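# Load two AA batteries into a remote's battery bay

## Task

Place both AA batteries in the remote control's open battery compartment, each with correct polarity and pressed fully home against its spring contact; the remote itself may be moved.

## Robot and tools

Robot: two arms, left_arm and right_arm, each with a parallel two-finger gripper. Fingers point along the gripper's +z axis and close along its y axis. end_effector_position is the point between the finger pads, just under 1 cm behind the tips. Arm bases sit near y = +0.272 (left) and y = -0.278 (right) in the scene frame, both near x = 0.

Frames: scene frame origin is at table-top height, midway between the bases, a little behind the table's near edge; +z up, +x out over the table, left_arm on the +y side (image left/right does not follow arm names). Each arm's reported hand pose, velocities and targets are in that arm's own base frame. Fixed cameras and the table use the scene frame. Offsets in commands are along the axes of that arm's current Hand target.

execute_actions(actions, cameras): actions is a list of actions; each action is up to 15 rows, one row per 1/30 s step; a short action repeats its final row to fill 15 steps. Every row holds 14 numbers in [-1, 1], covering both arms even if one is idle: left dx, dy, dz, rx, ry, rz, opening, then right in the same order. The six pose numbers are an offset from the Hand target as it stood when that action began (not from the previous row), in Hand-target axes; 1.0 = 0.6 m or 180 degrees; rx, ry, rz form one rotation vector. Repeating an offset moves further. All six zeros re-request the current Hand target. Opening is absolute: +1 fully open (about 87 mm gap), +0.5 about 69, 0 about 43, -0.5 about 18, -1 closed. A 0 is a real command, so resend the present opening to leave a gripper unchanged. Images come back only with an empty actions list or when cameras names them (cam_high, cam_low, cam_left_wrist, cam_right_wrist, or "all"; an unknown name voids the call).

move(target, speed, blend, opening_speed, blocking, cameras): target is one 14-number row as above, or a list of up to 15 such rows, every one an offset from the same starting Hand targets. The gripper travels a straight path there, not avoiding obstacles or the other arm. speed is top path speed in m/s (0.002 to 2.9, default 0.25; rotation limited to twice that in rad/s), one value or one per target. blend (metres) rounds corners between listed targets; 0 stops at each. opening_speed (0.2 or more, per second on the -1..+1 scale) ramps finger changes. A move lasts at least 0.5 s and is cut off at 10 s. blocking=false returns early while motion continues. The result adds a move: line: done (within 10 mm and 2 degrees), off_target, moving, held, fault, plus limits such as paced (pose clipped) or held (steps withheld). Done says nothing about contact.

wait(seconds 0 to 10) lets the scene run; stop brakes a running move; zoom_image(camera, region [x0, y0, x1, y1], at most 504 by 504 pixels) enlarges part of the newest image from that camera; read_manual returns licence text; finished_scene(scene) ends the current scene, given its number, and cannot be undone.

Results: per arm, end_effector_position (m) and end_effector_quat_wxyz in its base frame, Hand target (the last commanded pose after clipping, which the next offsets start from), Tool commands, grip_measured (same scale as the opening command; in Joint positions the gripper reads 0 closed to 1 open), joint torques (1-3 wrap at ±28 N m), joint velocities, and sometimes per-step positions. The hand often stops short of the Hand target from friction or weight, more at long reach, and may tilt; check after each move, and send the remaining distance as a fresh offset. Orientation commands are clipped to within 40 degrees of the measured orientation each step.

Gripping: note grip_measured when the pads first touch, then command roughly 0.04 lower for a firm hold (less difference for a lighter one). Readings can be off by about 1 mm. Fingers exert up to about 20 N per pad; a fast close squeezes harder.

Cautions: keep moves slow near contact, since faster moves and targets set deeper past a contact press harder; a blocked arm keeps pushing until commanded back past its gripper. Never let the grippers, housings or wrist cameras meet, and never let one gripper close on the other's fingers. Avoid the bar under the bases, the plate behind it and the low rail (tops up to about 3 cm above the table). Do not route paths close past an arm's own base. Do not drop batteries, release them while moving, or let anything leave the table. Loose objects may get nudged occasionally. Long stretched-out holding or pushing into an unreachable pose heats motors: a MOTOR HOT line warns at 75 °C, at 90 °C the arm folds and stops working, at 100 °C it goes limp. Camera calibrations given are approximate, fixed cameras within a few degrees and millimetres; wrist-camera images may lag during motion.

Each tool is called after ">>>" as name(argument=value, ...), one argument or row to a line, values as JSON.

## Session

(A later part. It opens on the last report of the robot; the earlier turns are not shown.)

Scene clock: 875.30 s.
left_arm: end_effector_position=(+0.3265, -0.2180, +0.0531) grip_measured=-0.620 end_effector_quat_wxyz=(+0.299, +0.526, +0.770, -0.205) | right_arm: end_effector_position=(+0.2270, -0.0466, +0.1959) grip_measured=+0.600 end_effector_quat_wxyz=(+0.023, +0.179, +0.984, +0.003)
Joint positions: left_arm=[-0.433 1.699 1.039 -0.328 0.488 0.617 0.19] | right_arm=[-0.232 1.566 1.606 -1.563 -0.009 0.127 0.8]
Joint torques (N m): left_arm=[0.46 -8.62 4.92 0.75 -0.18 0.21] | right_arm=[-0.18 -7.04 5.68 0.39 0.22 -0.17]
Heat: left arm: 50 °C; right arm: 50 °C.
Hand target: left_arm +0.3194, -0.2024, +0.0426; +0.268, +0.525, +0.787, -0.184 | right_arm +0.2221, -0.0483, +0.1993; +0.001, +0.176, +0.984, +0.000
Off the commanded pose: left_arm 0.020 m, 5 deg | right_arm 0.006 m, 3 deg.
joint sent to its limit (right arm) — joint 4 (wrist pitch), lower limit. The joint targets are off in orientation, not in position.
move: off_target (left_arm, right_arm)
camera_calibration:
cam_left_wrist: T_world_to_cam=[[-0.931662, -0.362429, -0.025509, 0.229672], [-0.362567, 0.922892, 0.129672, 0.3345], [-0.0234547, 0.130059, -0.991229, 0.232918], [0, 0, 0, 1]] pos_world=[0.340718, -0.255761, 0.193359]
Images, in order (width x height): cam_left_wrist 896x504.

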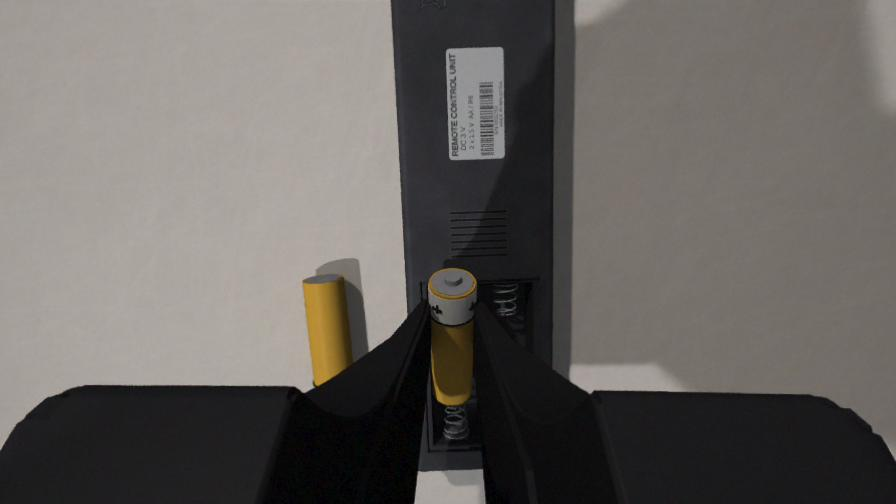

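>>> move(
  target=[0.0035,0,-0.013,-0.0115,0.005,-0.013,-0.7,0,0,0,0,0,0,0.6],
  speed=0.05,
  cameras=["cam_left_wrist"],
)

>>> zoom_image(
  camera="cam_left_wrist",
  region=[380, 230, 560, 480],
)

Scene clock: 885.23 s.
left_arm: end_effector_position=(+0.3260, -0.2105, +0.0532) grip_measured=-0.620 end_effector_quat_wxyz=(+0.291, +0.514, +0.784, -0.188) | right_arm: end_effector_position=(+0.2270, -0.0466, +0.1959) grip_measured=+0.600 end_effector_quat_wxyz=(+0.023, +0.179, +0.984, +0.003)
Joint positions: left_arm=[-0.433 1.686 1.039 -0.352 0.445 0.595 0.19] | right_arm=[-0.232 1.566 1.606 -1.563 -0.009 0.127 0.8]
Joint torques (N m): left_arm=[0.23 -10.3 4.11 0.94 -0.17 -0.01] | right_arm=[-0.21 -6.97 5.71 0.37 0.22 -0.17]
Heat: left arm: 51 °C; right arm: 50 °C.
Hand target: left_arm +0.3170, -0.1964, +0.0475; +0.267, +0.505, +0.803, -0.171 | right_arm +0.2221, -0.0483, +0.1993; +0.001, +0.176, +0.984, +0.000
Off the commanded pose: left_arm 0.018 m, 4 deg | right_arm 0.006 m, 3 deg.
joint sent to its limit (right arm) — joint 4 (wrist pitch), lower limit. The joint targets are off in orientation, not in position.
move: off_target (left_arm, right_arm)
camera_calibration:
cam_left_wrist: T_world_to_cam=[[-0.916824, -0.398115, -0.0306289, 0.219882], [-0.397601, 0.903201, 0.16168, 0.333035], [-0.0367031, 0.16041, -0.986368, 0.242481], [0, 0, 0, 1]] pos_world=[0.342908, -0.252156, 0.192065]
Images, in order (width x height): cam_left_wrist 896x504.

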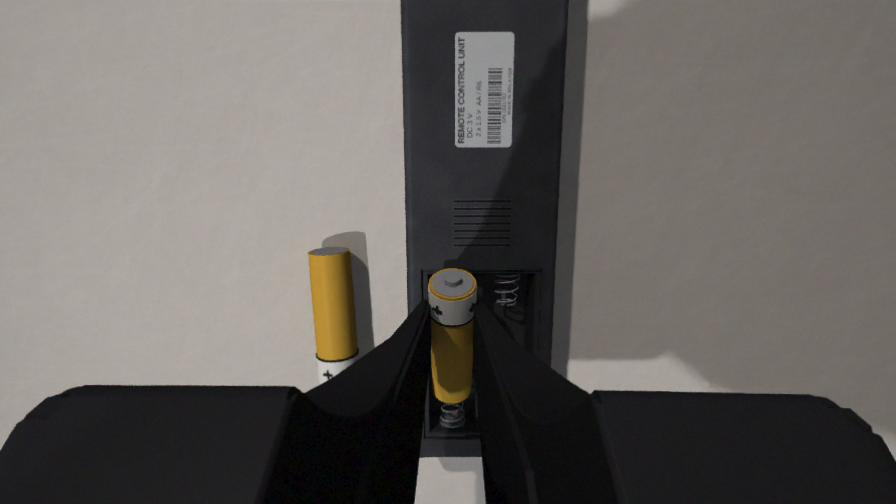

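Scaled by 2.016.

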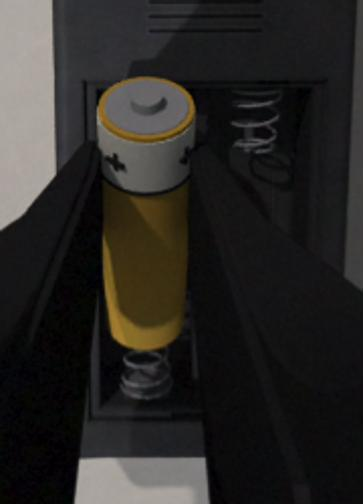

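>>> move(
  target=[0.0045,0,-0.0105,0,0.005,0,-0.7,0,0,0,0,0,0,0.6],
  speed=0.05,
  cameras=["cam_left_wrist"],
)

>>> zoom_image(
  camera="cam_left_wrist",
  region=[380, 230, 560, 480],
)

Scene clock: 891.70 s.
left_arm: end_effector_position=(+0.3221, -0.2052, +0.0530) grip_measured=-0.620 end_effector_quat_wxyz=(+0.282, +0.512, +0.791, -0.181) | right_arm: end_effector_position=(+0.2270, -0.0466, +0.1959) grip_measured=+0.600 end_effector_quat_wxyz=(+0.023, +0.179, +0.984, +0.003)
Joint positions: left_arm=[-0.433 1.676 1.039 -0.383 0.426 0.595 0.19] | right_arm=[-0.232 1.566 1.606 -1.563 -0.009 0.127 0.8]
Joint torques (N m): left_arm=[0.84 -10.5 4.64 0.81 -0.01 0.06] | right_arm=[-0.18 -7.01 5.74 0.38 0.22 -0.17]
Heat: left arm: 51 °C; right arm: 50 °C.
Hand target: left_arm +0.3145, -0.1910, +0.0509; +0.261, +0.506, +0.805, -0.167 | right_arm +0.2221, -0.0483, +0.1993; +0.001, +0.176, +0.984, +0.000
Off the commanded pose: left_arm 0.016 m, 3 deg | right_arm 0.006 m, 3 deg.
joint sent to its limit (right arm) — joint 4 (wrist pitch), lower limit. The joint targets are off in orientation, not in position.
move: off_target (left_arm, right_arm)
camera_calibration:
cam_left_wrist: T_world_to_cam=[[-0.913064, -0.406818, -0.0285098, 0.215242], [-0.404662, 0.89511, 0.187155, 0.325994], [-0.0506186, 0.182422, -0.981917, 0.250067], [0, 0, 0, 1]] pos_world=[0.341106, -0.249854, 0.19067]
Images, in order (width x height): cam_left_wrist 896x504.

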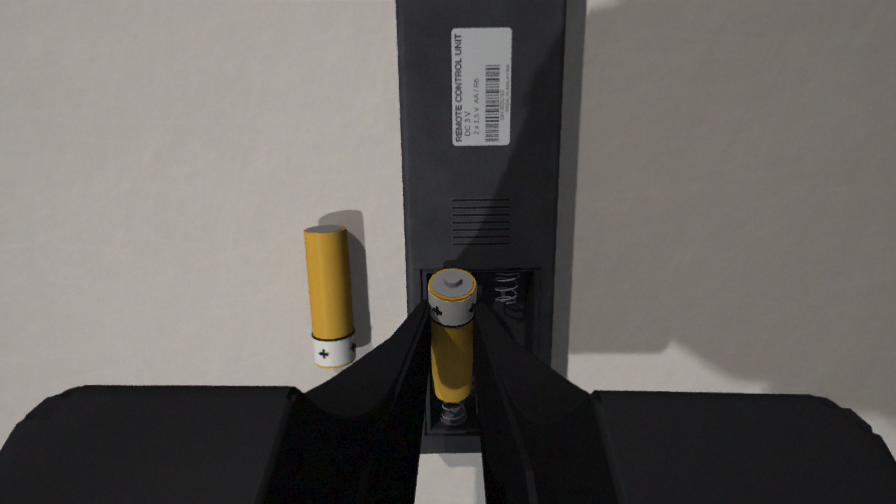

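Scaled by 2.016.

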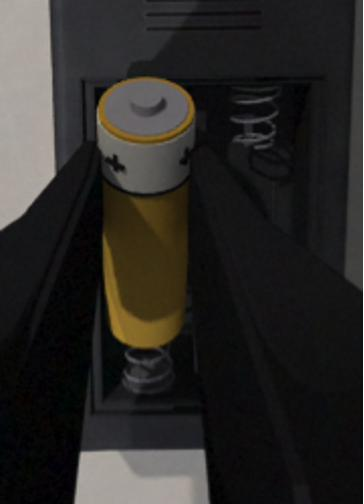

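>>> move(
  target=[0,0,0,0,0,0,-0.7,-0.1685,0.2885,0.1988,-0.0378,0.0775,0.2867,0.7],
  cameras=["cam_right_wrist","cam_left_wrist"],
)

Scene clock: 909.63 s.
left_arm: end_effector_position=(+0.3221, -0.2052, +0.0530) grip_measured=-0.620 end_effector_quat_wxyz=(+0.282, +0.512, +0.791, -0.181) | right_arm: end_effector_position=(+0.3665, +0.0760, +0.0760) grip_measured=+0.700 end_effector_quat_wxyz=(-0.116, +0.581, +0.803, +0.065)
Joint positions: left_arm=[-0.433 1.676 1.039 -0.383 0.426 0.595 0.19] | right_arm=[-0.01 2.115 1.749 -1.322 -0.24 1.228 0.85]
Joint torques (N m): left_arm=[0.9 -10.48 4.66 0.84 -0.04 0.08] | right_arm=[0.7 -9.25 9.1 0.19 -0.06 0.04]
Heat: left arm: 53 °C; right arm: 51 °C.
Hand target: left_arm +0.3145, -0.1911, +0.0509; +0.261, +0.506, +0.805, -0.167 | right_arm +0.3769, +0.0792, +0.0804; -0.105, +0.584, +0.802, +0.077
Off the commanded pose: left_arm 0.016 m, 3 deg | right_arm 0.012 m, 2 deg.
move: off_target (left_arm, right_arm)
camera_calibration:
cam_left_wrist: T_world_to_cam=[[-0.913064, -0.406818, -0.0285098, 0.215242], [-0.404662, 0.89511, 0.187155, 0.325994], [-0.0506186, 0.182422, -0.981917, 0.250067], [0, 0, 0, 1]] pos_world=[0.341106, -0.249854, 0.19067]
cam_right_wrist: T_world_to_cam=[[-0.948336, -0.314843, 0.0391596, 0.366692], [-0.0979918, 0.408057, 0.907682, -0.0419284], [-0.301756, 0.85695, -0.417827, 0.219719], [0, 0, 0, 1]] pos_world=[0.40994, -0.0557289, 0.115503]
Images, in order (width x height): cam_left_wrist 896x504, cam_right_wrist 896x504.

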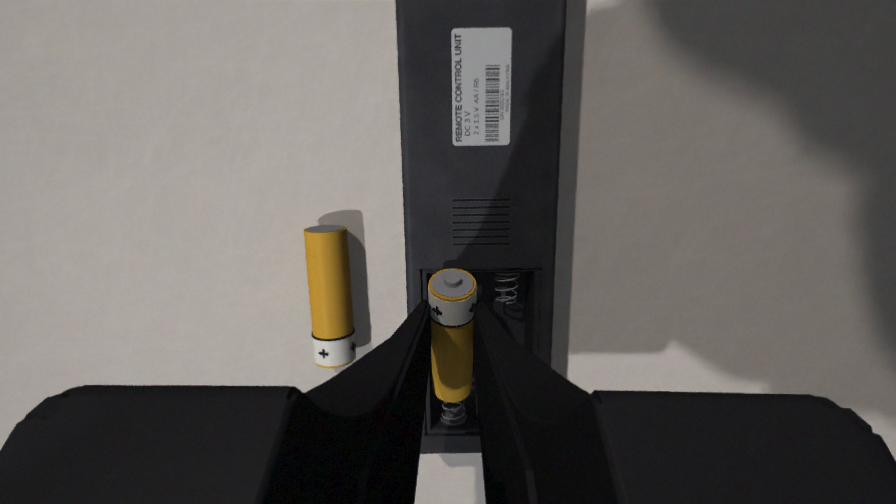

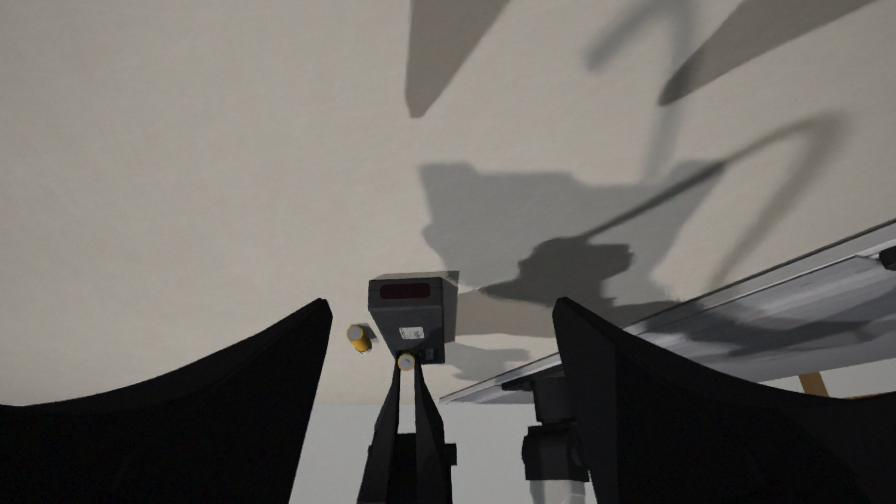

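>>> move(
  target=[0,0,0,0,0,0,-0.7,0.1388,0.0227,0.131,0,0,0,0.7],
  cameras=["cam_right_wrist"],
  speed=0.15,
)

Scene clock: 926.93 s.
left_arm: end_effector_position=(+0.3221, -0.2052, +0.0530) grip_measured=-0.620 end_effector_quat_wxyz=(+0.282, +0.512, +0.791, -0.181) | right_arm: end_effector_position=(+0.3585, +0.1792, +0.0305) grip_measured=+0.700 end_effector_quat_wxyz=(-0.102, +0.577, +0.807, +0.078)
Joint positions: left_arm=[-0.433 1.676 1.039 -0.383 0.426 0.595 0.19] | right_arm=[0.25 2.118 1.574 -1.04 -0.257 1.49 0.85]
Joint torques (N m): left_arm=[0.84 -10.5 4.63 0.85 -0.04 0.07] | right_arm=[0.09 -8.99 5.59 0.35 0.01 0.07]
Heat: left arm: 53 °C; right arm: 53 °C.
Hand target: left_arm +0.3145, -0.1911, +0.0509; +0.261, +0.506, +0.805, -0.167 | right_arm +0.3590, +0.1793, +0.0259; -0.105, +0.584, +0.802, +0.077
Off the commanded pose: left_arm 0.016 m, 3 deg | right_arm 0.005 m, 1 deg.
move: off_target (left_arm)
camera_calibration:
cam_right_wrist: T_world_to_cam=[[-0.94735, -0.320198, 0.00126352, 0.395152], [-0.134789, 0.402365, 0.905502, -0.0292842], [-0.290449, 0.857657, -0.42434, 0.105918], [0, 0, 0, 1]] pos_world=[0.401163, 0.0474688, 0.0709627]
Images, in order (width x height): cam_right_wrist 896x504.

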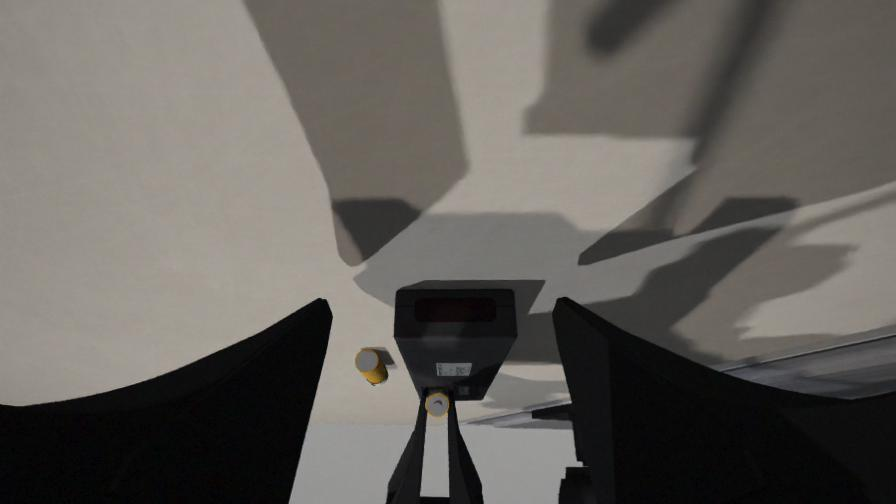

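>>> move(
  target=[0,0,0,0,0,0,-0.7,0.0415,-0.0093,0.0248,0,0,0,0.7],
  cameras=["cam_right_wrist"],
  speed=0.1,
)

Scene clock: 937.20 s.
left_arm: end_effector_position=(+0.3221, -0.2052, +0.0530) grip_measured=-0.620 end_effector_quat_wxyz=(+0.282, +0.512, +0.791, -0.181) | right_arm: end_effector_position=(+0.3444, +0.2033, +0.0173) grip_measured=+0.700 end_effector_quat_wxyz=(-0.110, +0.578, +0.805, +0.075)
Joint positions: left_arm=[-0.433 1.676 1.039 -0.383 0.426 0.595 0.19] | right_arm=[0.316 2.118 1.516 -0.978 -0.266 1.56 0.85]
Joint torques (N m): left_arm=[0.88 -10.48 4.64 0.84 -0.04 0.08] | right_arm=[0.53 -10.48 5.16 0.36 0.11 0.09]
Heat: left arm: 54 °C; right arm: 55 °C.
Hand target: left_arm +0.3145, -0.1911, +0.0509; +0.261, +0.506, +0.805, -0.167 | right_arm +0.3452, +0.2041, +0.0179; -0.105, +0.584, +0.802, +0.077
Off the commanded pose: left_arm 0.016 m, 3 deg | right_arm 0.001 m, 1 deg.
move: off_target (left_arm)
camera_calibration:
cam_right_wrist: T_world_to_cam=[[-0.947815, -0.318425, 0.0158655, 0.389063], [-0.119084, 0.399745, 0.908858, -0.0338219], [-0.295746, 0.85954, -0.416804, 0.0768247], [0, 0, 0, 1]] pos_world=[0.387452, 0.0713737, 0.0565875]
Images, in order (width x height): cam_right_wrist 896x504.

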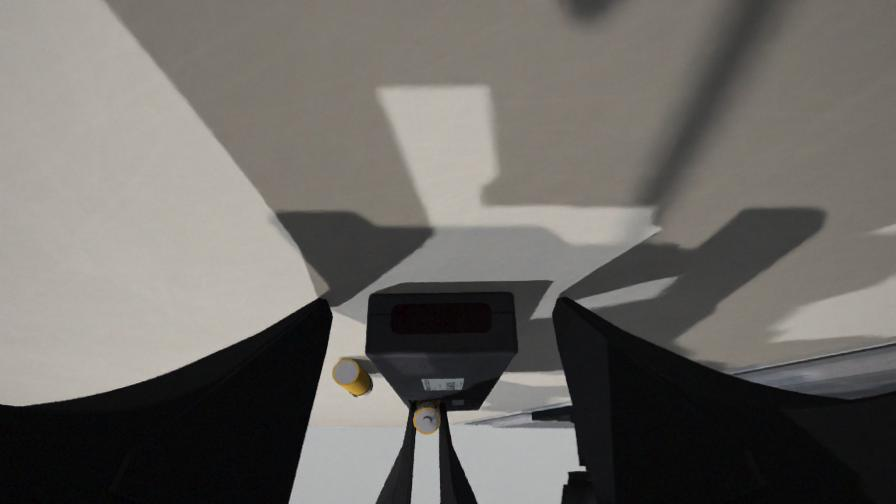

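>>> move(
  target=[
    [0,0,0,0,0,0,-0.7,0.0015,0,-0.0056,0,0,0,0.7],
    [0,0,0,0,0,0,-0.7,0.0015,0,-0.0056,0,0,0,0.02],
  ],
  cameras=["cam_right_wrist","cam_left_wrist"],
  speed=0.05,
  opening_speed=0.6,
)

Scene clock: 945.77 s.
left_arm: end_effector_position=(+0.3220, -0.2052, +0.0530) grip_measured=-0.620 end_effector_quat_wxyz=(+0.281, +0.512, +0.791, -0.181) | right_arm: end_effector_position=(+0.3446, +0.2034, +0.0173) grip_measured=+0.076 end_effector_quat_wxyz=(-0.110, +0.580, +0.804, +0.075)
Joint positions: left_arm=[-0.433 1.676 1.039 -0.383 0.426 0.595 0.19] | right_arm=[0.316 2.118 1.516 -0.978 -0.266 1.564 0.538]
Joint torques (N m): left_arm=[0.9 -10.5 4.62 0.84 -0.03 0.1] | right_arm=[0.57 -10.89 5.83 0.27 0.11 0.08]
Heat: left arm: 54 °C; right arm: 57 °C.
Hand target: left_arm +0.3145, -0.1911, +0.0509; +0.261, +0.506, +0.805, -0.167 | right_arm +0.3451, +0.2040, +0.0214; -0.105, +0.584, +0.802, +0.077
Off the commanded pose: left_arm 0.016 m, 3 deg | right_arm 0.004 m, 1 deg.
move: off_target (left_arm)
camera_calibration:
cam_left_wrist: T_world_to_cam=[[-0.913095, -0.406763, -0.0283041, 0.215224], [-0.404555, 0.895092, 0.187471, 0.325912], [-0.0509213, 0.182629, -0.981862, 0.250113], [0, 0, 0, 1]] pos_world=[0.341106, -0.249854, 0.19057]
cam_right_wrist: T_world_to_cam=[[-0.948849, -0.315301, 0.0164438, 0.389023], [-0.117271, 0.400309, 0.908845, -0.0345887], [-0.293142, 0.860429, -0.416809, 0.0756922], [0, 0, 0, 1]] pos_world=[0.387257, 0.0713777, 0.0565879]
Images, in order (width x height): cam_left_wrist 896x504, cam_right_wrist 896x504.

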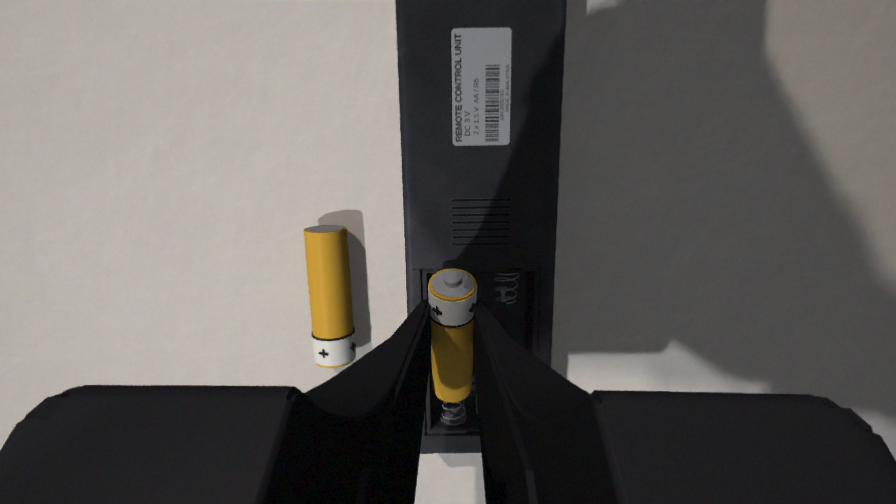

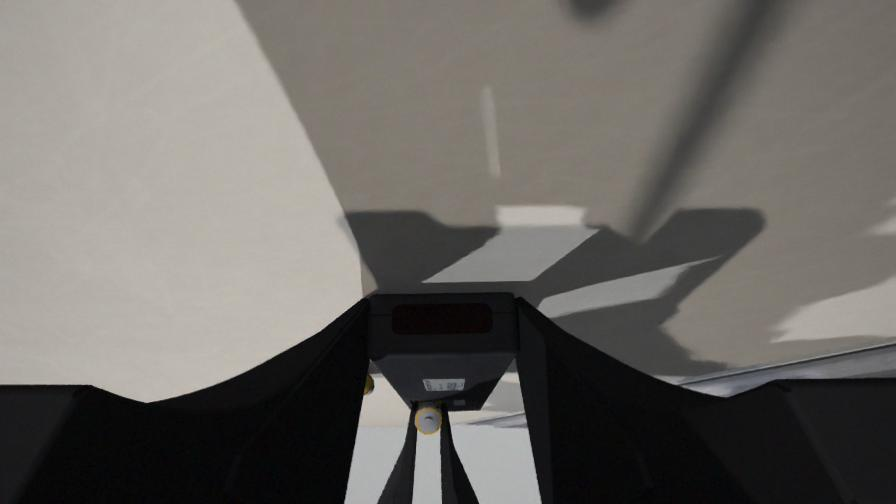

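>>> move(
  target=[0.006,0,-0.014,0,0.005,0,-0.7,0,0,0,0,0,0,0.02],
  speed=0.04,
  cameras=["cam_left_wrist"],
)

>>> zoom_image(
  camera="cam_left_wrist",
  region=[380, 230, 560, 480],
)

Scene clock: 954.67 s.
left_arm: end_effector_position=(+0.3179, -0.2000, +0.0531) grip_measured=-0.620 end_effector_quat_wxyz=(+0.272, +0.510, +0.796, -0.181) | right_arm: end_effector_position=(+0.3427, +0.2070, +0.0178) grip_measured=+0.076 end_effector_quat_wxyz=(-0.112, +0.576, +0.806, +0.076)
Joint positions: left_arm=[-0.425 1.668 1.039 -0.413 0.425 0.599 0.19] | right_arm=[0.324 2.118 1.516 -0.978 -0.272 1.564 0.538]
Joint torques (N m): left_arm=[1.11 -11.43 5.01 0.69 -0.07 0.19] | right_arm=[-0.24 -10.93 5.83 0.27 0.14 0.08]
Heat: left arm: 54 °C; right arm: 59 °C.
Hand target: left_arm +0.3112, -0.1840, +0.0556; +0.255, +0.508, +0.807, -0.163 | right_arm +0.3451, +0.2041, +0.0214; -0.105, +0.583, +0.802, +0.077
Off the commanded pose: left_arm 0.018 m, 3 deg | right_arm 0.005 m, 1 deg.
move: off_target (left_arm)
camera_calibration:
cam_left_wrist: T_world_to_cam=[[-0.911492, -0.410994, -0.0162975, 0.211645], [-0.405431, 0.891064, 0.204036, 0.318166], [-0.0693356, 0.192585, -0.978828, 0.256673], [0, 0, 0, 1]] pos_world=[0.339704, -0.245953, 0.18977]
Images, in order (width x height): cam_left_wrist 896x504.

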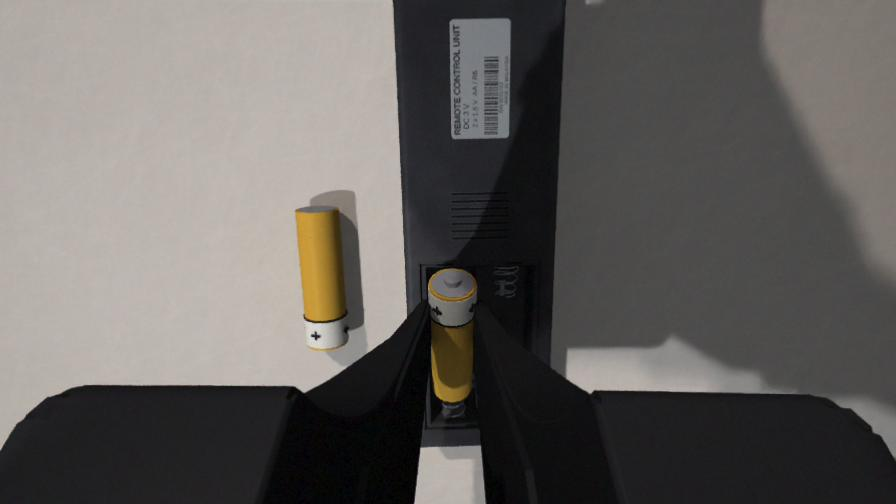

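Scaled by 2.016.

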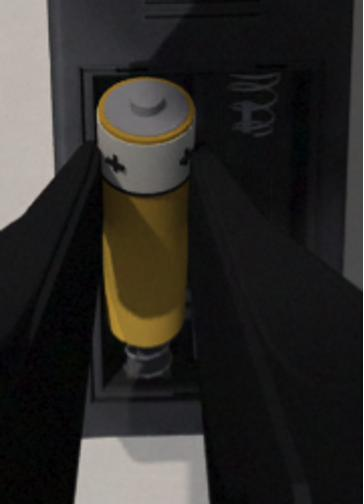

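>>> move(
  target=[0.0045,0,-0.011,0,0.01,0,-0.7,-0.0193,0,-0.0052,0,0,0,0.02],
  speed=0.04,
  cameras=["cam_left_wrist"],
)

>>> zoom_image(
  camera="cam_left_wrist",
  region=[380, 230, 560, 480],
)

Scene clock: 960.57 s.
left_arm: end_effector_position=(+0.3162, -0.1982, +0.0552) grip_measured=-0.620 end_effector_quat_wxyz=(+0.265, +0.514, +0.796, -0.179) | right_arm: end_effector_position=(+0.3429, +0.2067, +0.0192) grip_measured=+0.076 end_effector_quat_wxyz=(-0.118, +0.574, +0.806, +0.081)
Joint positions: left_arm=[-0.425 1.666 1.053 -0.446 0.422 0.61 0.19] | right_arm=[0.317 2.118 1.516 -0.978 -0.288 1.553 0.538]
Joint torques (N m): left_arm=[1.26 -11.84 5.61 0.43 -0.21 0.2] | right_arm=[-2.35 -10.71 6.2 0.18 0.33 -0.11]
Heat: left arm: 53 °C; right arm: 60 °C.
Hand target: left_arm +0.3085, -0.1785, +0.0594; +0.242, +0.510, +0.811, -0.155 | right_arm +0.3488, +0.1927, +0.0214; -0.105, +0.584, +0.802, +0.077
Off the commanded pose: left_arm 0.021 m, 4 deg | right_arm 0.015 m, 2 deg.
move: off_target (left_arm, right_arm)
camera_calibration:
cam_left_wrist: T_world_to_cam=[[-0.914507, -0.404321, -0.0142031, 0.213019], [-0.397457, 0.89132, 0.21812, 0.312146], [-0.075531, 0.205117, -0.975819, 0.262582], [0, 0, 0, 1]] pos_world=[0.338705, -0.245953, 0.191173]
Images, in order (width x height): cam_left_wrist 896x504.

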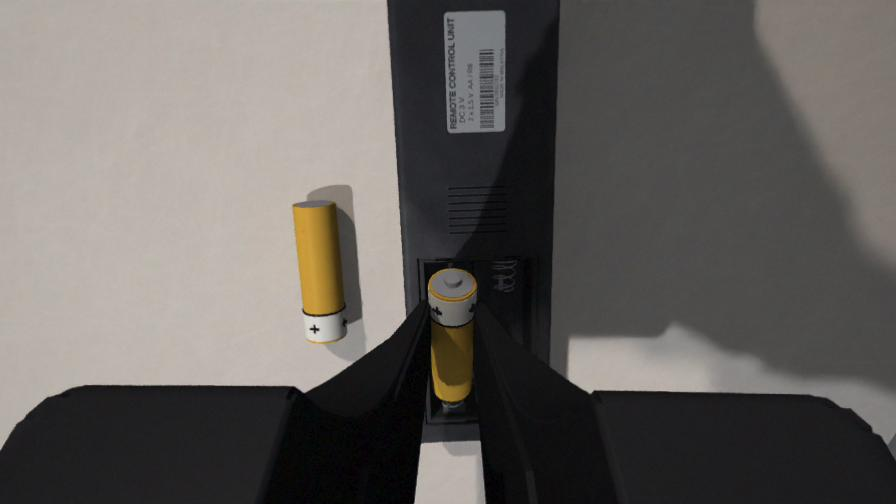

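Scaled by 2.016.

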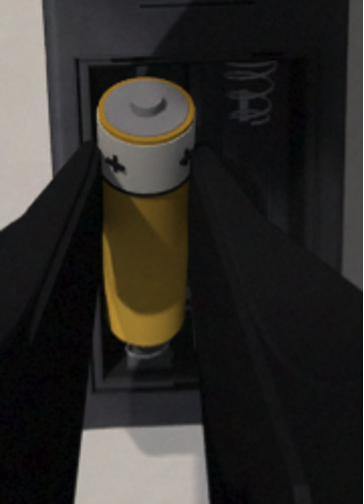

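>>> move(
  target=[0.0162,0,0.0123,0,0.01,0,-0.7,0,0,0,0,0,0,0.02],
  speed=0.04,
  cameras=["cam_left_wrist"],
)

>>> zoom_image(
  camera="cam_left_wrist",
  region=[380, 230, 560, 480],
)

Scene clock: 969.17 s.
left_arm: end_effector_position=(+0.3167, -0.1975, +0.0550) grip_measured=-0.620 end_effector_quat_wxyz=(+0.266, +0.516, +0.795, -0.176) | right_arm: end_effector_position=(+0.3429, +0.2069, +0.0193) grip_measured=+0.076 end_effector_quat_wxyz=(-0.119, +0.574, +0.806, +0.082)
Joint positions: left_arm=[-0.425 1.666 1.053 -0.446 0.418 0.615 0.19] | right_arm=[0.317 2.118 1.516 -0.978 -0.289 1.553 0.538]
Joint torques (N m): left_arm=[1.01 -9.69 4.75 0.49 -0.37 0.24] | right_arm=[-2.35 -10.71 6.12 0.18 0.35 -0.12]
Heat: left arm: 53 °C; right arm: 62 °C.
Hand target: left_arm +0.3067, -0.1749, +0.0479; +0.229, +0.513, +0.814, -0.147 | right_arm +0.3488, +0.1927, +0.0215; -0.105, +0.584, +0.802, +0.077
Off the commanded pose: left_arm 0.026 m, 6 deg | right_arm 0.016 m, 2 deg.
move: off_target (left_arm, right_arm)
camera_calibration:
cam_left_wrist: T_world_to_cam=[[-0.915302, -0.402263, -0.0201586, 0.214745], [-0.396509, 0.891161, 0.220482, 0.311321], [-0.0707269, 0.2098, -0.975183, 0.26168], [0, 0, 0, 1]] pos_world=[0.338506, -0.245953, 0.190874]
Images, in order (width x height): cam_left_wrist 896x504.

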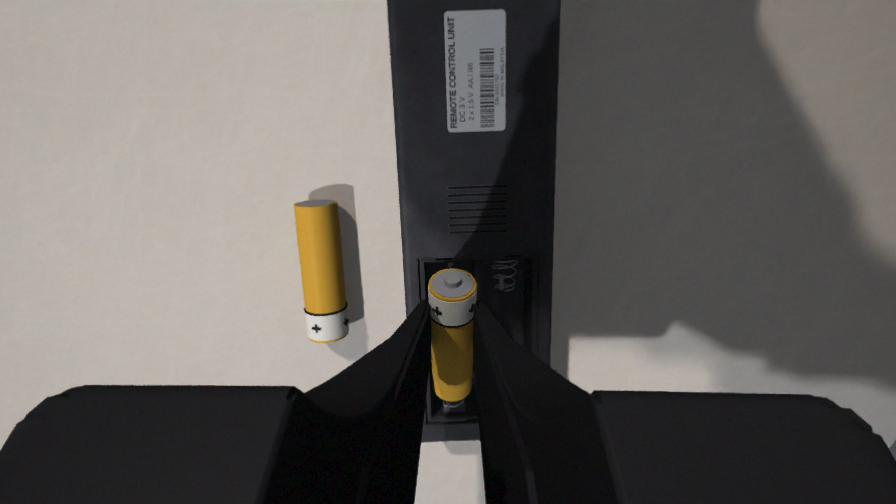

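Scaled by 2.016.

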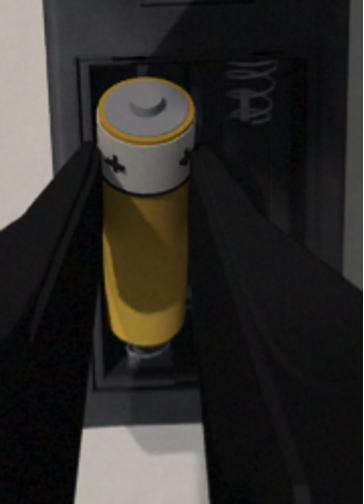

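>>> move(
  target=[0.0137,0,0.0106,0,0.01,0,-0.7,0,0,0,0,0,0,0.02],
  speed=0.04,
  cameras=["cam_left_wrist"],
)

>>> zoom_image(
  camera="cam_left_wrist",
  region=[380, 230, 560, 480],
)

Scene clock: 973.57 s.
left_arm: end_effector_position=(+0.3173, -0.1963, +0.0546) grip_measured=-0.620 end_effector_quat_wxyz=(+0.265, +0.517, +0.796, -0.172) | right_arm: end_effector_position=(+0.3429, +0.2074, +0.0196) grip_measured=+0.076 end_effector_quat_wxyz=(-0.120, +0.574, +0.806, +0.083)
Joint positions: left_arm=[-0.425 1.666 1.053 -0.447 0.411 0.618 0.19] | right_arm=[0.317 2.118 1.516 -0.977 -0.292 1.553 0.538]
Joint torques (N m): left_arm=[0.75 -7.77 4.31 0.49 -0.51 0.27] | right_arm=[-2.33 -10.76 6.15 0.2 0.38 -0.11]
Heat: left arm: 53 °C; right arm: 62 °C.
Hand target: left_arm +0.3051, -0.1716, +0.0382; +0.216, +0.515, +0.818, -0.139 | right_arm +0.3488, +0.1927, +0.0215; -0.105, +0.584, +0.802, +0.077
Off the commanded pose: left_arm 0.032 m, 7 deg | right_arm 0.016 m, 2 deg.
move: off_target (left_arm, right_arm)
camera_calibration:
cam_left_wrist: T_world_to_cam=[[-0.914789, -0.4031, -0.0259058, 0.215748], [-0.398196, 0.889175, 0.225404, 0.310434], [-0.0678255, 0.216513, -0.973921, 0.261377], [0, 0, 0, 1]] pos_world=[0.338706, -0.245653, 0.190176]
Images, in order (width x height): cam_left_wrist 896x504.

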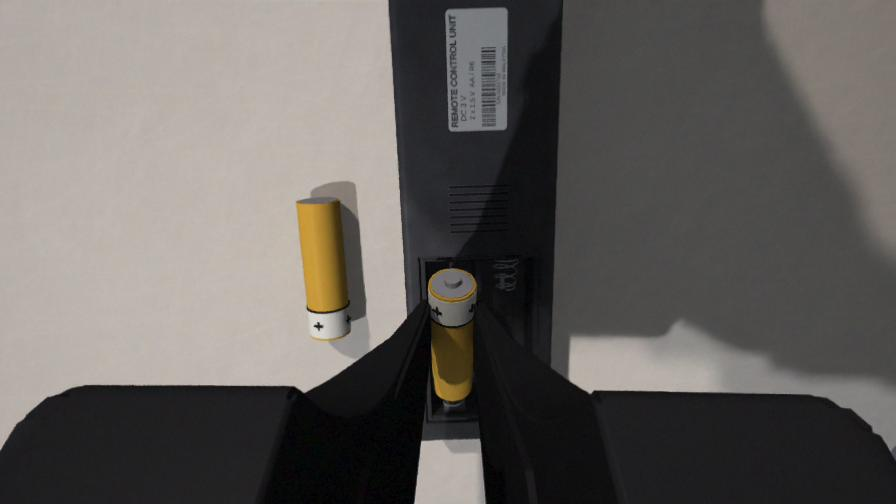

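Scaled by 2.016.

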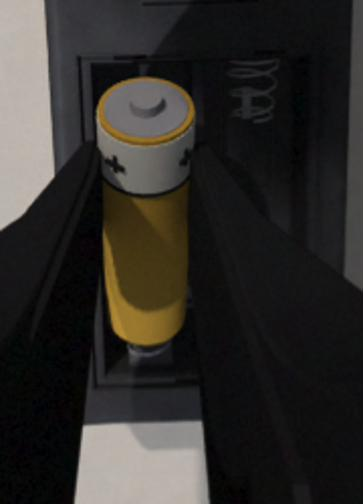

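>>> move(
  target=[-0.0066,0,-0.0116,0,0.0833,0,-0.7,0,0,0,0,0,0,0.02],
  speed=0.04,
  cameras=["cam_left_wrist"],
)

>>> zoom_image(
  camera="cam_left_wrist",
  region=[380, 230, 560, 480],
)

Scene clock: 995.40 s.
left_arm: end_effector_position=(+0.3169, -0.1965, +0.0560) grip_measured=-0.620 end_effector_quat_wxyz=(+0.164, +0.537, +0.821, -0.106) | right_arm: end_effector_position=(+0.3427, +0.2090, +0.0209) grip_measured=+0.076 end_effector_quat_wxyz=(-0.125, +0.574, +0.804, +0.087)
Joint positions: left_arm=[-0.509 1.81 1.306 -0.747 0.232 0.611 0.19] | right_arm=[0.315 2.118 1.516 -0.977 -0.307 1.553 0.538]
Joint torques (N m): left_arm=[0.42 -7.99 5.75 0.01 -0.6 0.02] | right_arm=[-2.19 -10.71 6.15 0.18 0.53 -0.12]
Heat: left arm: 50 °C; right arm: 64 °C.
Hand target: left_arm +0.3052, -0.1716, +0.0462; +0.108, +0.529, +0.839, -0.071 | right_arm +0.3488, +0.1927, +0.0214; -0.105, +0.584, +0.802, +0.077
Off the commanded pose: left_arm 0.029 m, 8 deg | right_arm 0.017 m, 3 deg.
move: off_target (left_arm, right_arm)
camera_calibration:
cam_left_wrist: T_world_to_cam=[[-0.919607, -0.391912, -0.0269671, 0.219068], [-0.359484, 0.81186, 0.460059, 0.269571], [-0.158409, 0.432768, -0.887479, 0.329173], [0, 0, 0, 1]] pos_world=[0.350507, -0.275454, 0.174023]
Images, in order (width x height): cam_left_wrist 896x504.

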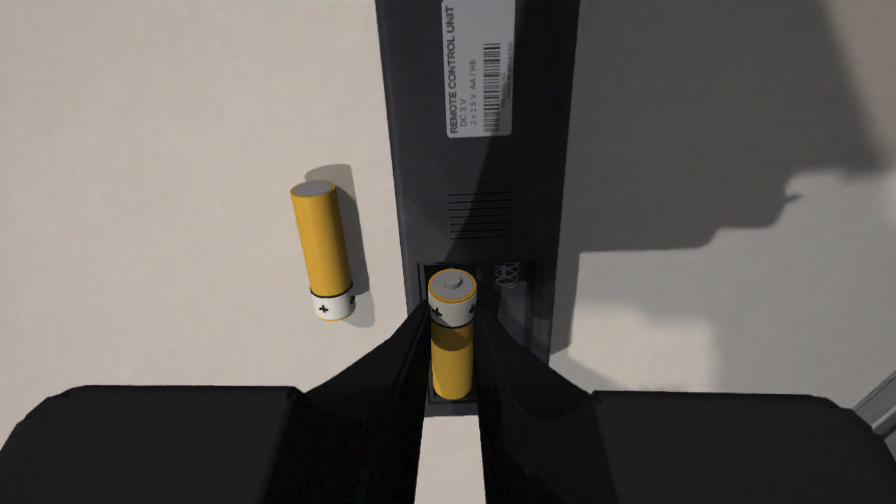

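Scaled by 2.016.

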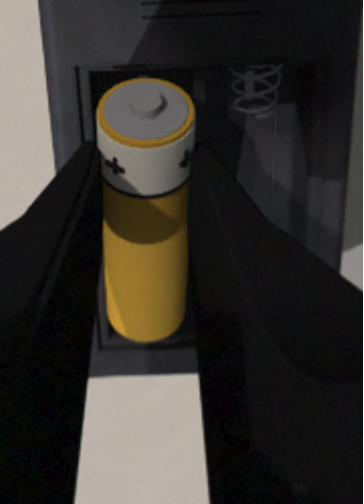

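>>> move(
  target=[0.011,0,-0.0035,0,0.03,0,-0.7,-0.008,0,-0.002,0,0,0,0.02],
  speed=0.04,
  cameras=["cam_left_wrist"],
)

>>> zoom_image(
  camera="cam_left_wrist",
  region=[380, 230, 560, 480],
)

Scene clock: 1010.53 s.
left_arm: end_effector_position=(+0.3184, -0.1968, +0.0568) grip_measured=-0.620 end_effector_quat_wxyz=(+0.138, +0.541, +0.825, -0.087) | right_arm: end_effector_position=(+0.3439, +0.2075, +0.0217) grip_measured=+0.076 end_effector_quat_wxyz=(-0.128, +0.577, +0.802, +0.090)
Joint positions: left_arm=[-0.529 1.857 1.381 -0.822 0.187 0.606 0.19] | right_arm=[0.307 2.118 1.516 -0.977 -0.315 1.553 0.538]
Joint torques (N m): left_arm=[0.62 -8.27 5.6 -0.29 -0.75 0.01] | right_arm=[-2.59 -10.61 6.38 0.13 0.64 -0.23]
Heat: left arm: 51 °C; right arm: 65 °C.
Hand target: left_arm +0.3021, -0.1653, +0.0465; +0.068, +0.531, +0.843, -0.046 | right_arm +0.3503, +0.1880, +0.0214; -0.105, +0.584, +0.801, +0.077
Off the commanded pose: left_arm 0.037 m, 10 deg | right_arm 0.021 m, 3 deg.
move: off_target (left_arm, right_arm)
camera_calibration:
cam_left_wrist: T_world_to_cam=[[-0.920784, -0.388917, -0.030026, 0.221532], [-0.347441, 0.782723, 0.516361, 0.257207], [-0.177319, 0.485889, -0.855844, 0.344917], [0, 0, 0, 1]] pos_world=[0.354508, -0.282756, 0.169035]
Images, in order (width x height): cam_left_wrist 896x504.

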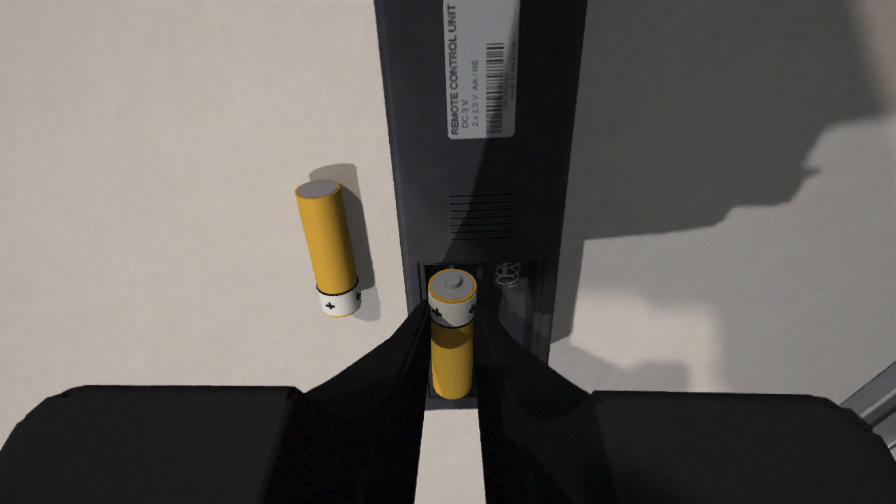

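Scaled by 2.016.

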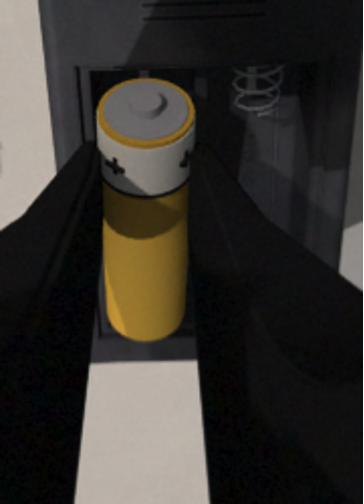

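>>> move(
  target=[-0.0437,0.0015,-0.0022,0,-0.03,0,-0.7,0,0,0,0,0,0,0.02],
  speed=0.04,
  cameras=["cam_left_wrist"],
)

>>> zoom_image(
  camera="cam_left_wrist",
  region=[380, 230, 560, 480],
)

Scene clock: 1019.03 s.
left_arm: end_effector_position=(+0.3205, -0.2009, +0.0581) grip_measured=-0.620 end_effector_quat_wxyz=(+0.141, +0.535, +0.828, -0.088) | right_arm: end_effector_position=(+0.3448, +0.2057, +0.0219) grip_measured=+0.076 end_effector_quat_wxyz=(-0.128, +0.577, +0.801, +0.092)
Joint positions: left_arm=[-0.534 1.865 1.394 -0.82 0.186 0.587 0.19] | right_arm=[0.301 2.118 1.516 -0.977 -0.317 1.548 0.538]
Joint torques (N m): left_arm=[0.17 -8.66 5.97 0.36 -0.22 -0.03] | right_arm=[-2.07 -10.61 6.42 0.13 0.66 -0.18]
Heat: left arm: 52 °C; right arm: 65 °C.
Hand target: left_arm +0.3140, -0.1880, +0.0521; +0.108, +0.529, +0.839, -0.071 | right_arm +0.3503, +0.1880, +0.0214; -0.105, +0.584, +0.802, +0.077
Off the commanded pose: left_arm 0.016 m, 5 deg | right_arm 0.019 m, 3 deg.
move: off_target (left_arm, right_arm)
camera_calibration:
cam_left_wrist: T_world_to_cam=[[-0.915516, -0.401232, -0.0290558, 0.217651], [-0.358676, 0.781438, 0.510594, 0.264222], [-0.182161, 0.477879, -0.859331, 0.348434], [0, 0, 0, 1]] pos_world=[0.357505, -0.285654, 0.170834]
Images, in order (width x height): cam_left_wrist 896x504.

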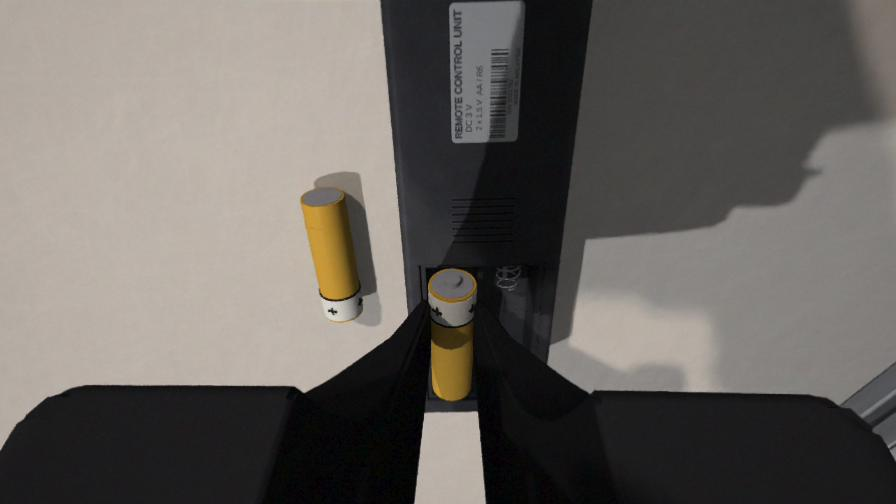

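Scaled by 2.016.

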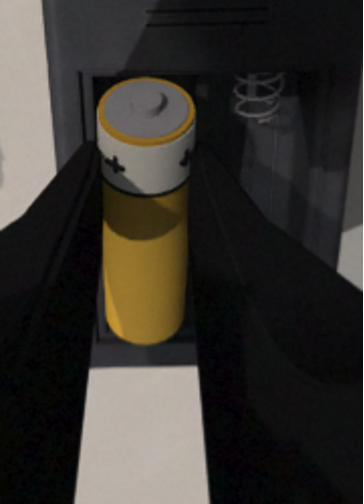

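>>> move(
  target=[0.0027,0,0.0164,0,0,0,-0.7,0,0,0,0,0,0,0.02],
  speed=0.04,
  cameras=["cam_left_wrist","cam_low"],
)

>>> zoom_image(
  camera="cam_left_wrist",
  region=[380, 230, 560, 480],
)

>>> zoom_image(
  camera="cam_low",
  region=[470, 270, 560, 320],
)

Scene clock: 1026.87 s.
left_arm: end_effector_position=(+0.3235, -0.2041, +0.0548) grip_measured=-0.620 end_effector_quat_wxyz=(+0.146, +0.535, +0.827, -0.089) | right_arm: end_effector_position=(+0.3461, +0.2027, +0.0207) grip_measured=+0.076 end_effector_quat_wxyz=(-0.123, +0.579, +0.801, +0.088)
Joint positions: left_arm=[-0.537 1.876 1.394 -0.8 0.186 0.584 0.19] | right_arm=[0.297 2.118 1.516 -0.977 -0.304 1.547 0.538]
Joint torques (N m): left_arm=[0.21 -8.61 4.3 0.54 -0.23 -0.03] | right_arm=[-1.83 -10.58 6.42 0.14 0.52 -0.19]
Heat: left arm: 51 °C; right arm: 65 °C.
Hand target: left_arm +0.3144, -0.1889, +0.0421; +0.108, +0.529, +0.839, -0.071 | right_arm +0.3503, +0.1880, +0.0214; -0.105, +0.583, +0.802, +0.077
Off the commanded pose: left_arm 0.022 m, 5 deg | right_arm 0.015 m, 3 deg.
move: off_target (left_arm, right_arm)
camera_calibration:
cam_left_wrist: T_world_to_cam=[[-0.915402, -0.401176, -0.0331362, 0.219263], [-0.361857, 0.784025, 0.504345, 0.271376], [-0.176352, 0.473669, -0.862866, 0.345286], [0, 0, 0, 1]] pos_world=[0.359805, -0.288354, 0.168333]
Images, in order (width x height): cam_low 896x504, cam_left_wrist 896x504.

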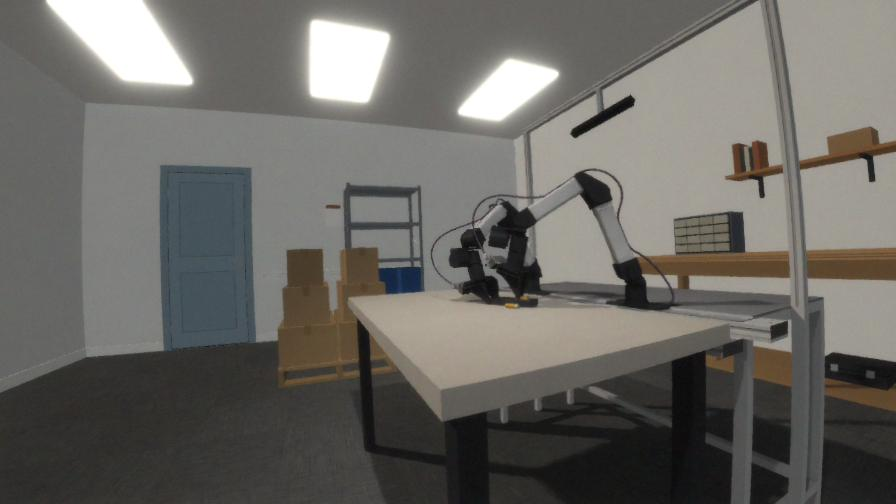

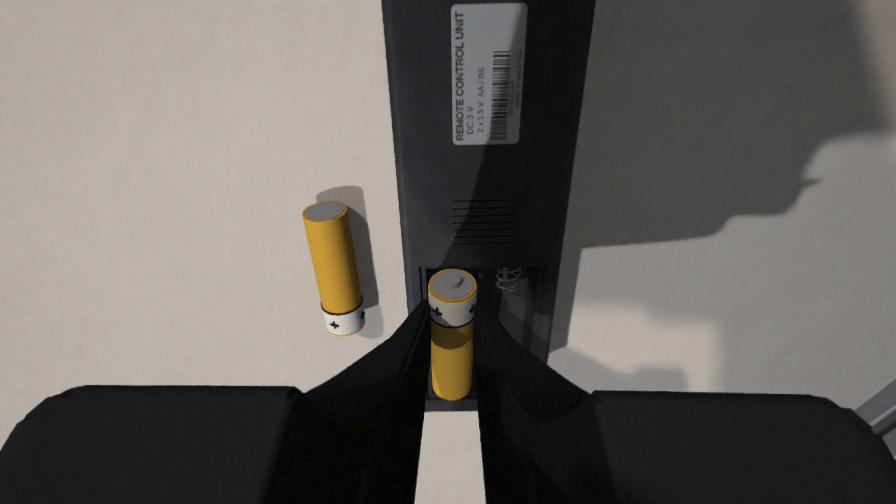

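Scaled by 2.016.

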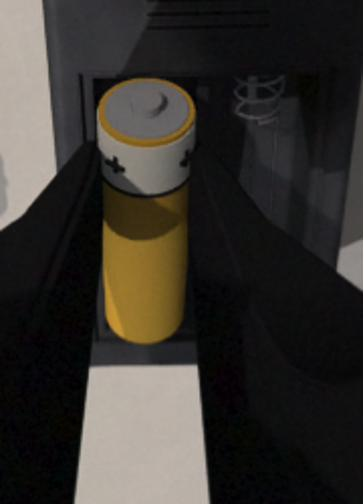

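Scaled by 5.600.

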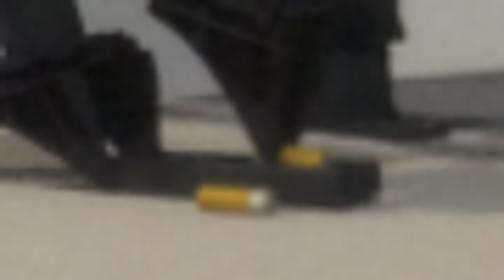

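>>> move(
  target=[-0.0543,0.0042,-0.0337,0,-0.139,0,-0.7,0,0,0,0,0,0,0.02],
  speed=0.06,
  cameras=["cam_left_wrist","cam_low"],
)

>>> zoom_image(
  camera="cam_left_wrist",
  region=[380, 230, 560, 480],
)

>>> zoom_image(
  camera="cam_low",
  region=[470, 270, 560, 320],
)

Scene clock: 1049.83 s.
left_arm: end_effector_position=(+0.3274, -0.2119, +0.0585) grip_measured=-0.620 end_effector_quat_wxyz=(+0.270, +0.506, +0.799, -0.179) | right_arm: end_effector_position=(+0.3479, +0.1952, +0.0187) grip_measured=+0.076 end_effector_quat_wxyz=(-0.115, +0.582, +0.801, +0.081)
Joint positions: left_arm=[-0.449 1.709 1.11 -0.436 0.406 0.566 0.19] | right_arm=[0.287 2.118 1.516 -0.982 -0.282 1.541 0.538]
Joint torques (N m): left_arm=[0.62 -12.64 4.44 1.52 0.47 -0.09] | right_arm=[-0.83 -10.54 6.37 0.18 0.27 -0.12]
Heat: left arm: 50 °C; right arm: 66 °C.
Hand target: left_arm +0.3282, -0.2115, +0.0700; +0.287, +0.501, +0.796, -0.184 | right_arm +0.3503, +0.1880, +0.0214; -0.105, +0.584, +0.802, +0.077
Off the commanded pose: left_arm 0.011 m, 2 deg | right_arm 0.008 m, 1 deg.
move: off_target (left_arm)
camera_calibration:
cam_left_wrist: T_world_to_cam=[[-0.906768, -0.421411, -0.0135957, 0.211504], [-0.414696, 0.885566, 0.209287, 0.333074], [-0.076156, 0.195413, -0.97776, 0.267758], [0, 0, 0, 1]] pos_world=[0.350301, -0.258152, 0.194971]
Images, in order (width x height): cam_low 896x504, cam_left_wrist 896x504.

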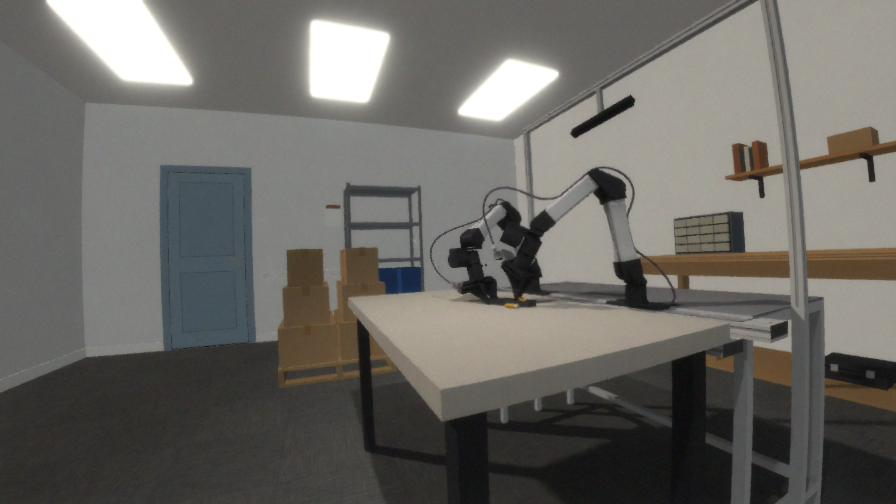

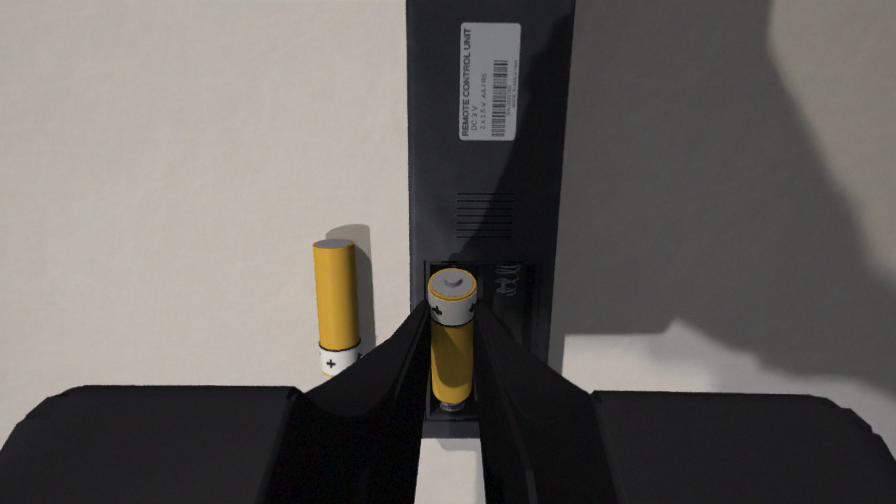

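Scaled by 2.016.

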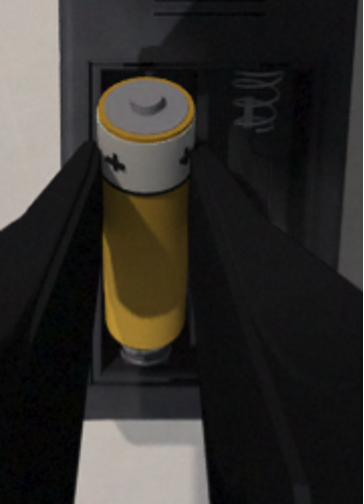

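Scaled by 5.600.

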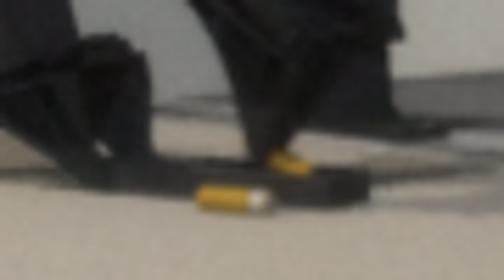

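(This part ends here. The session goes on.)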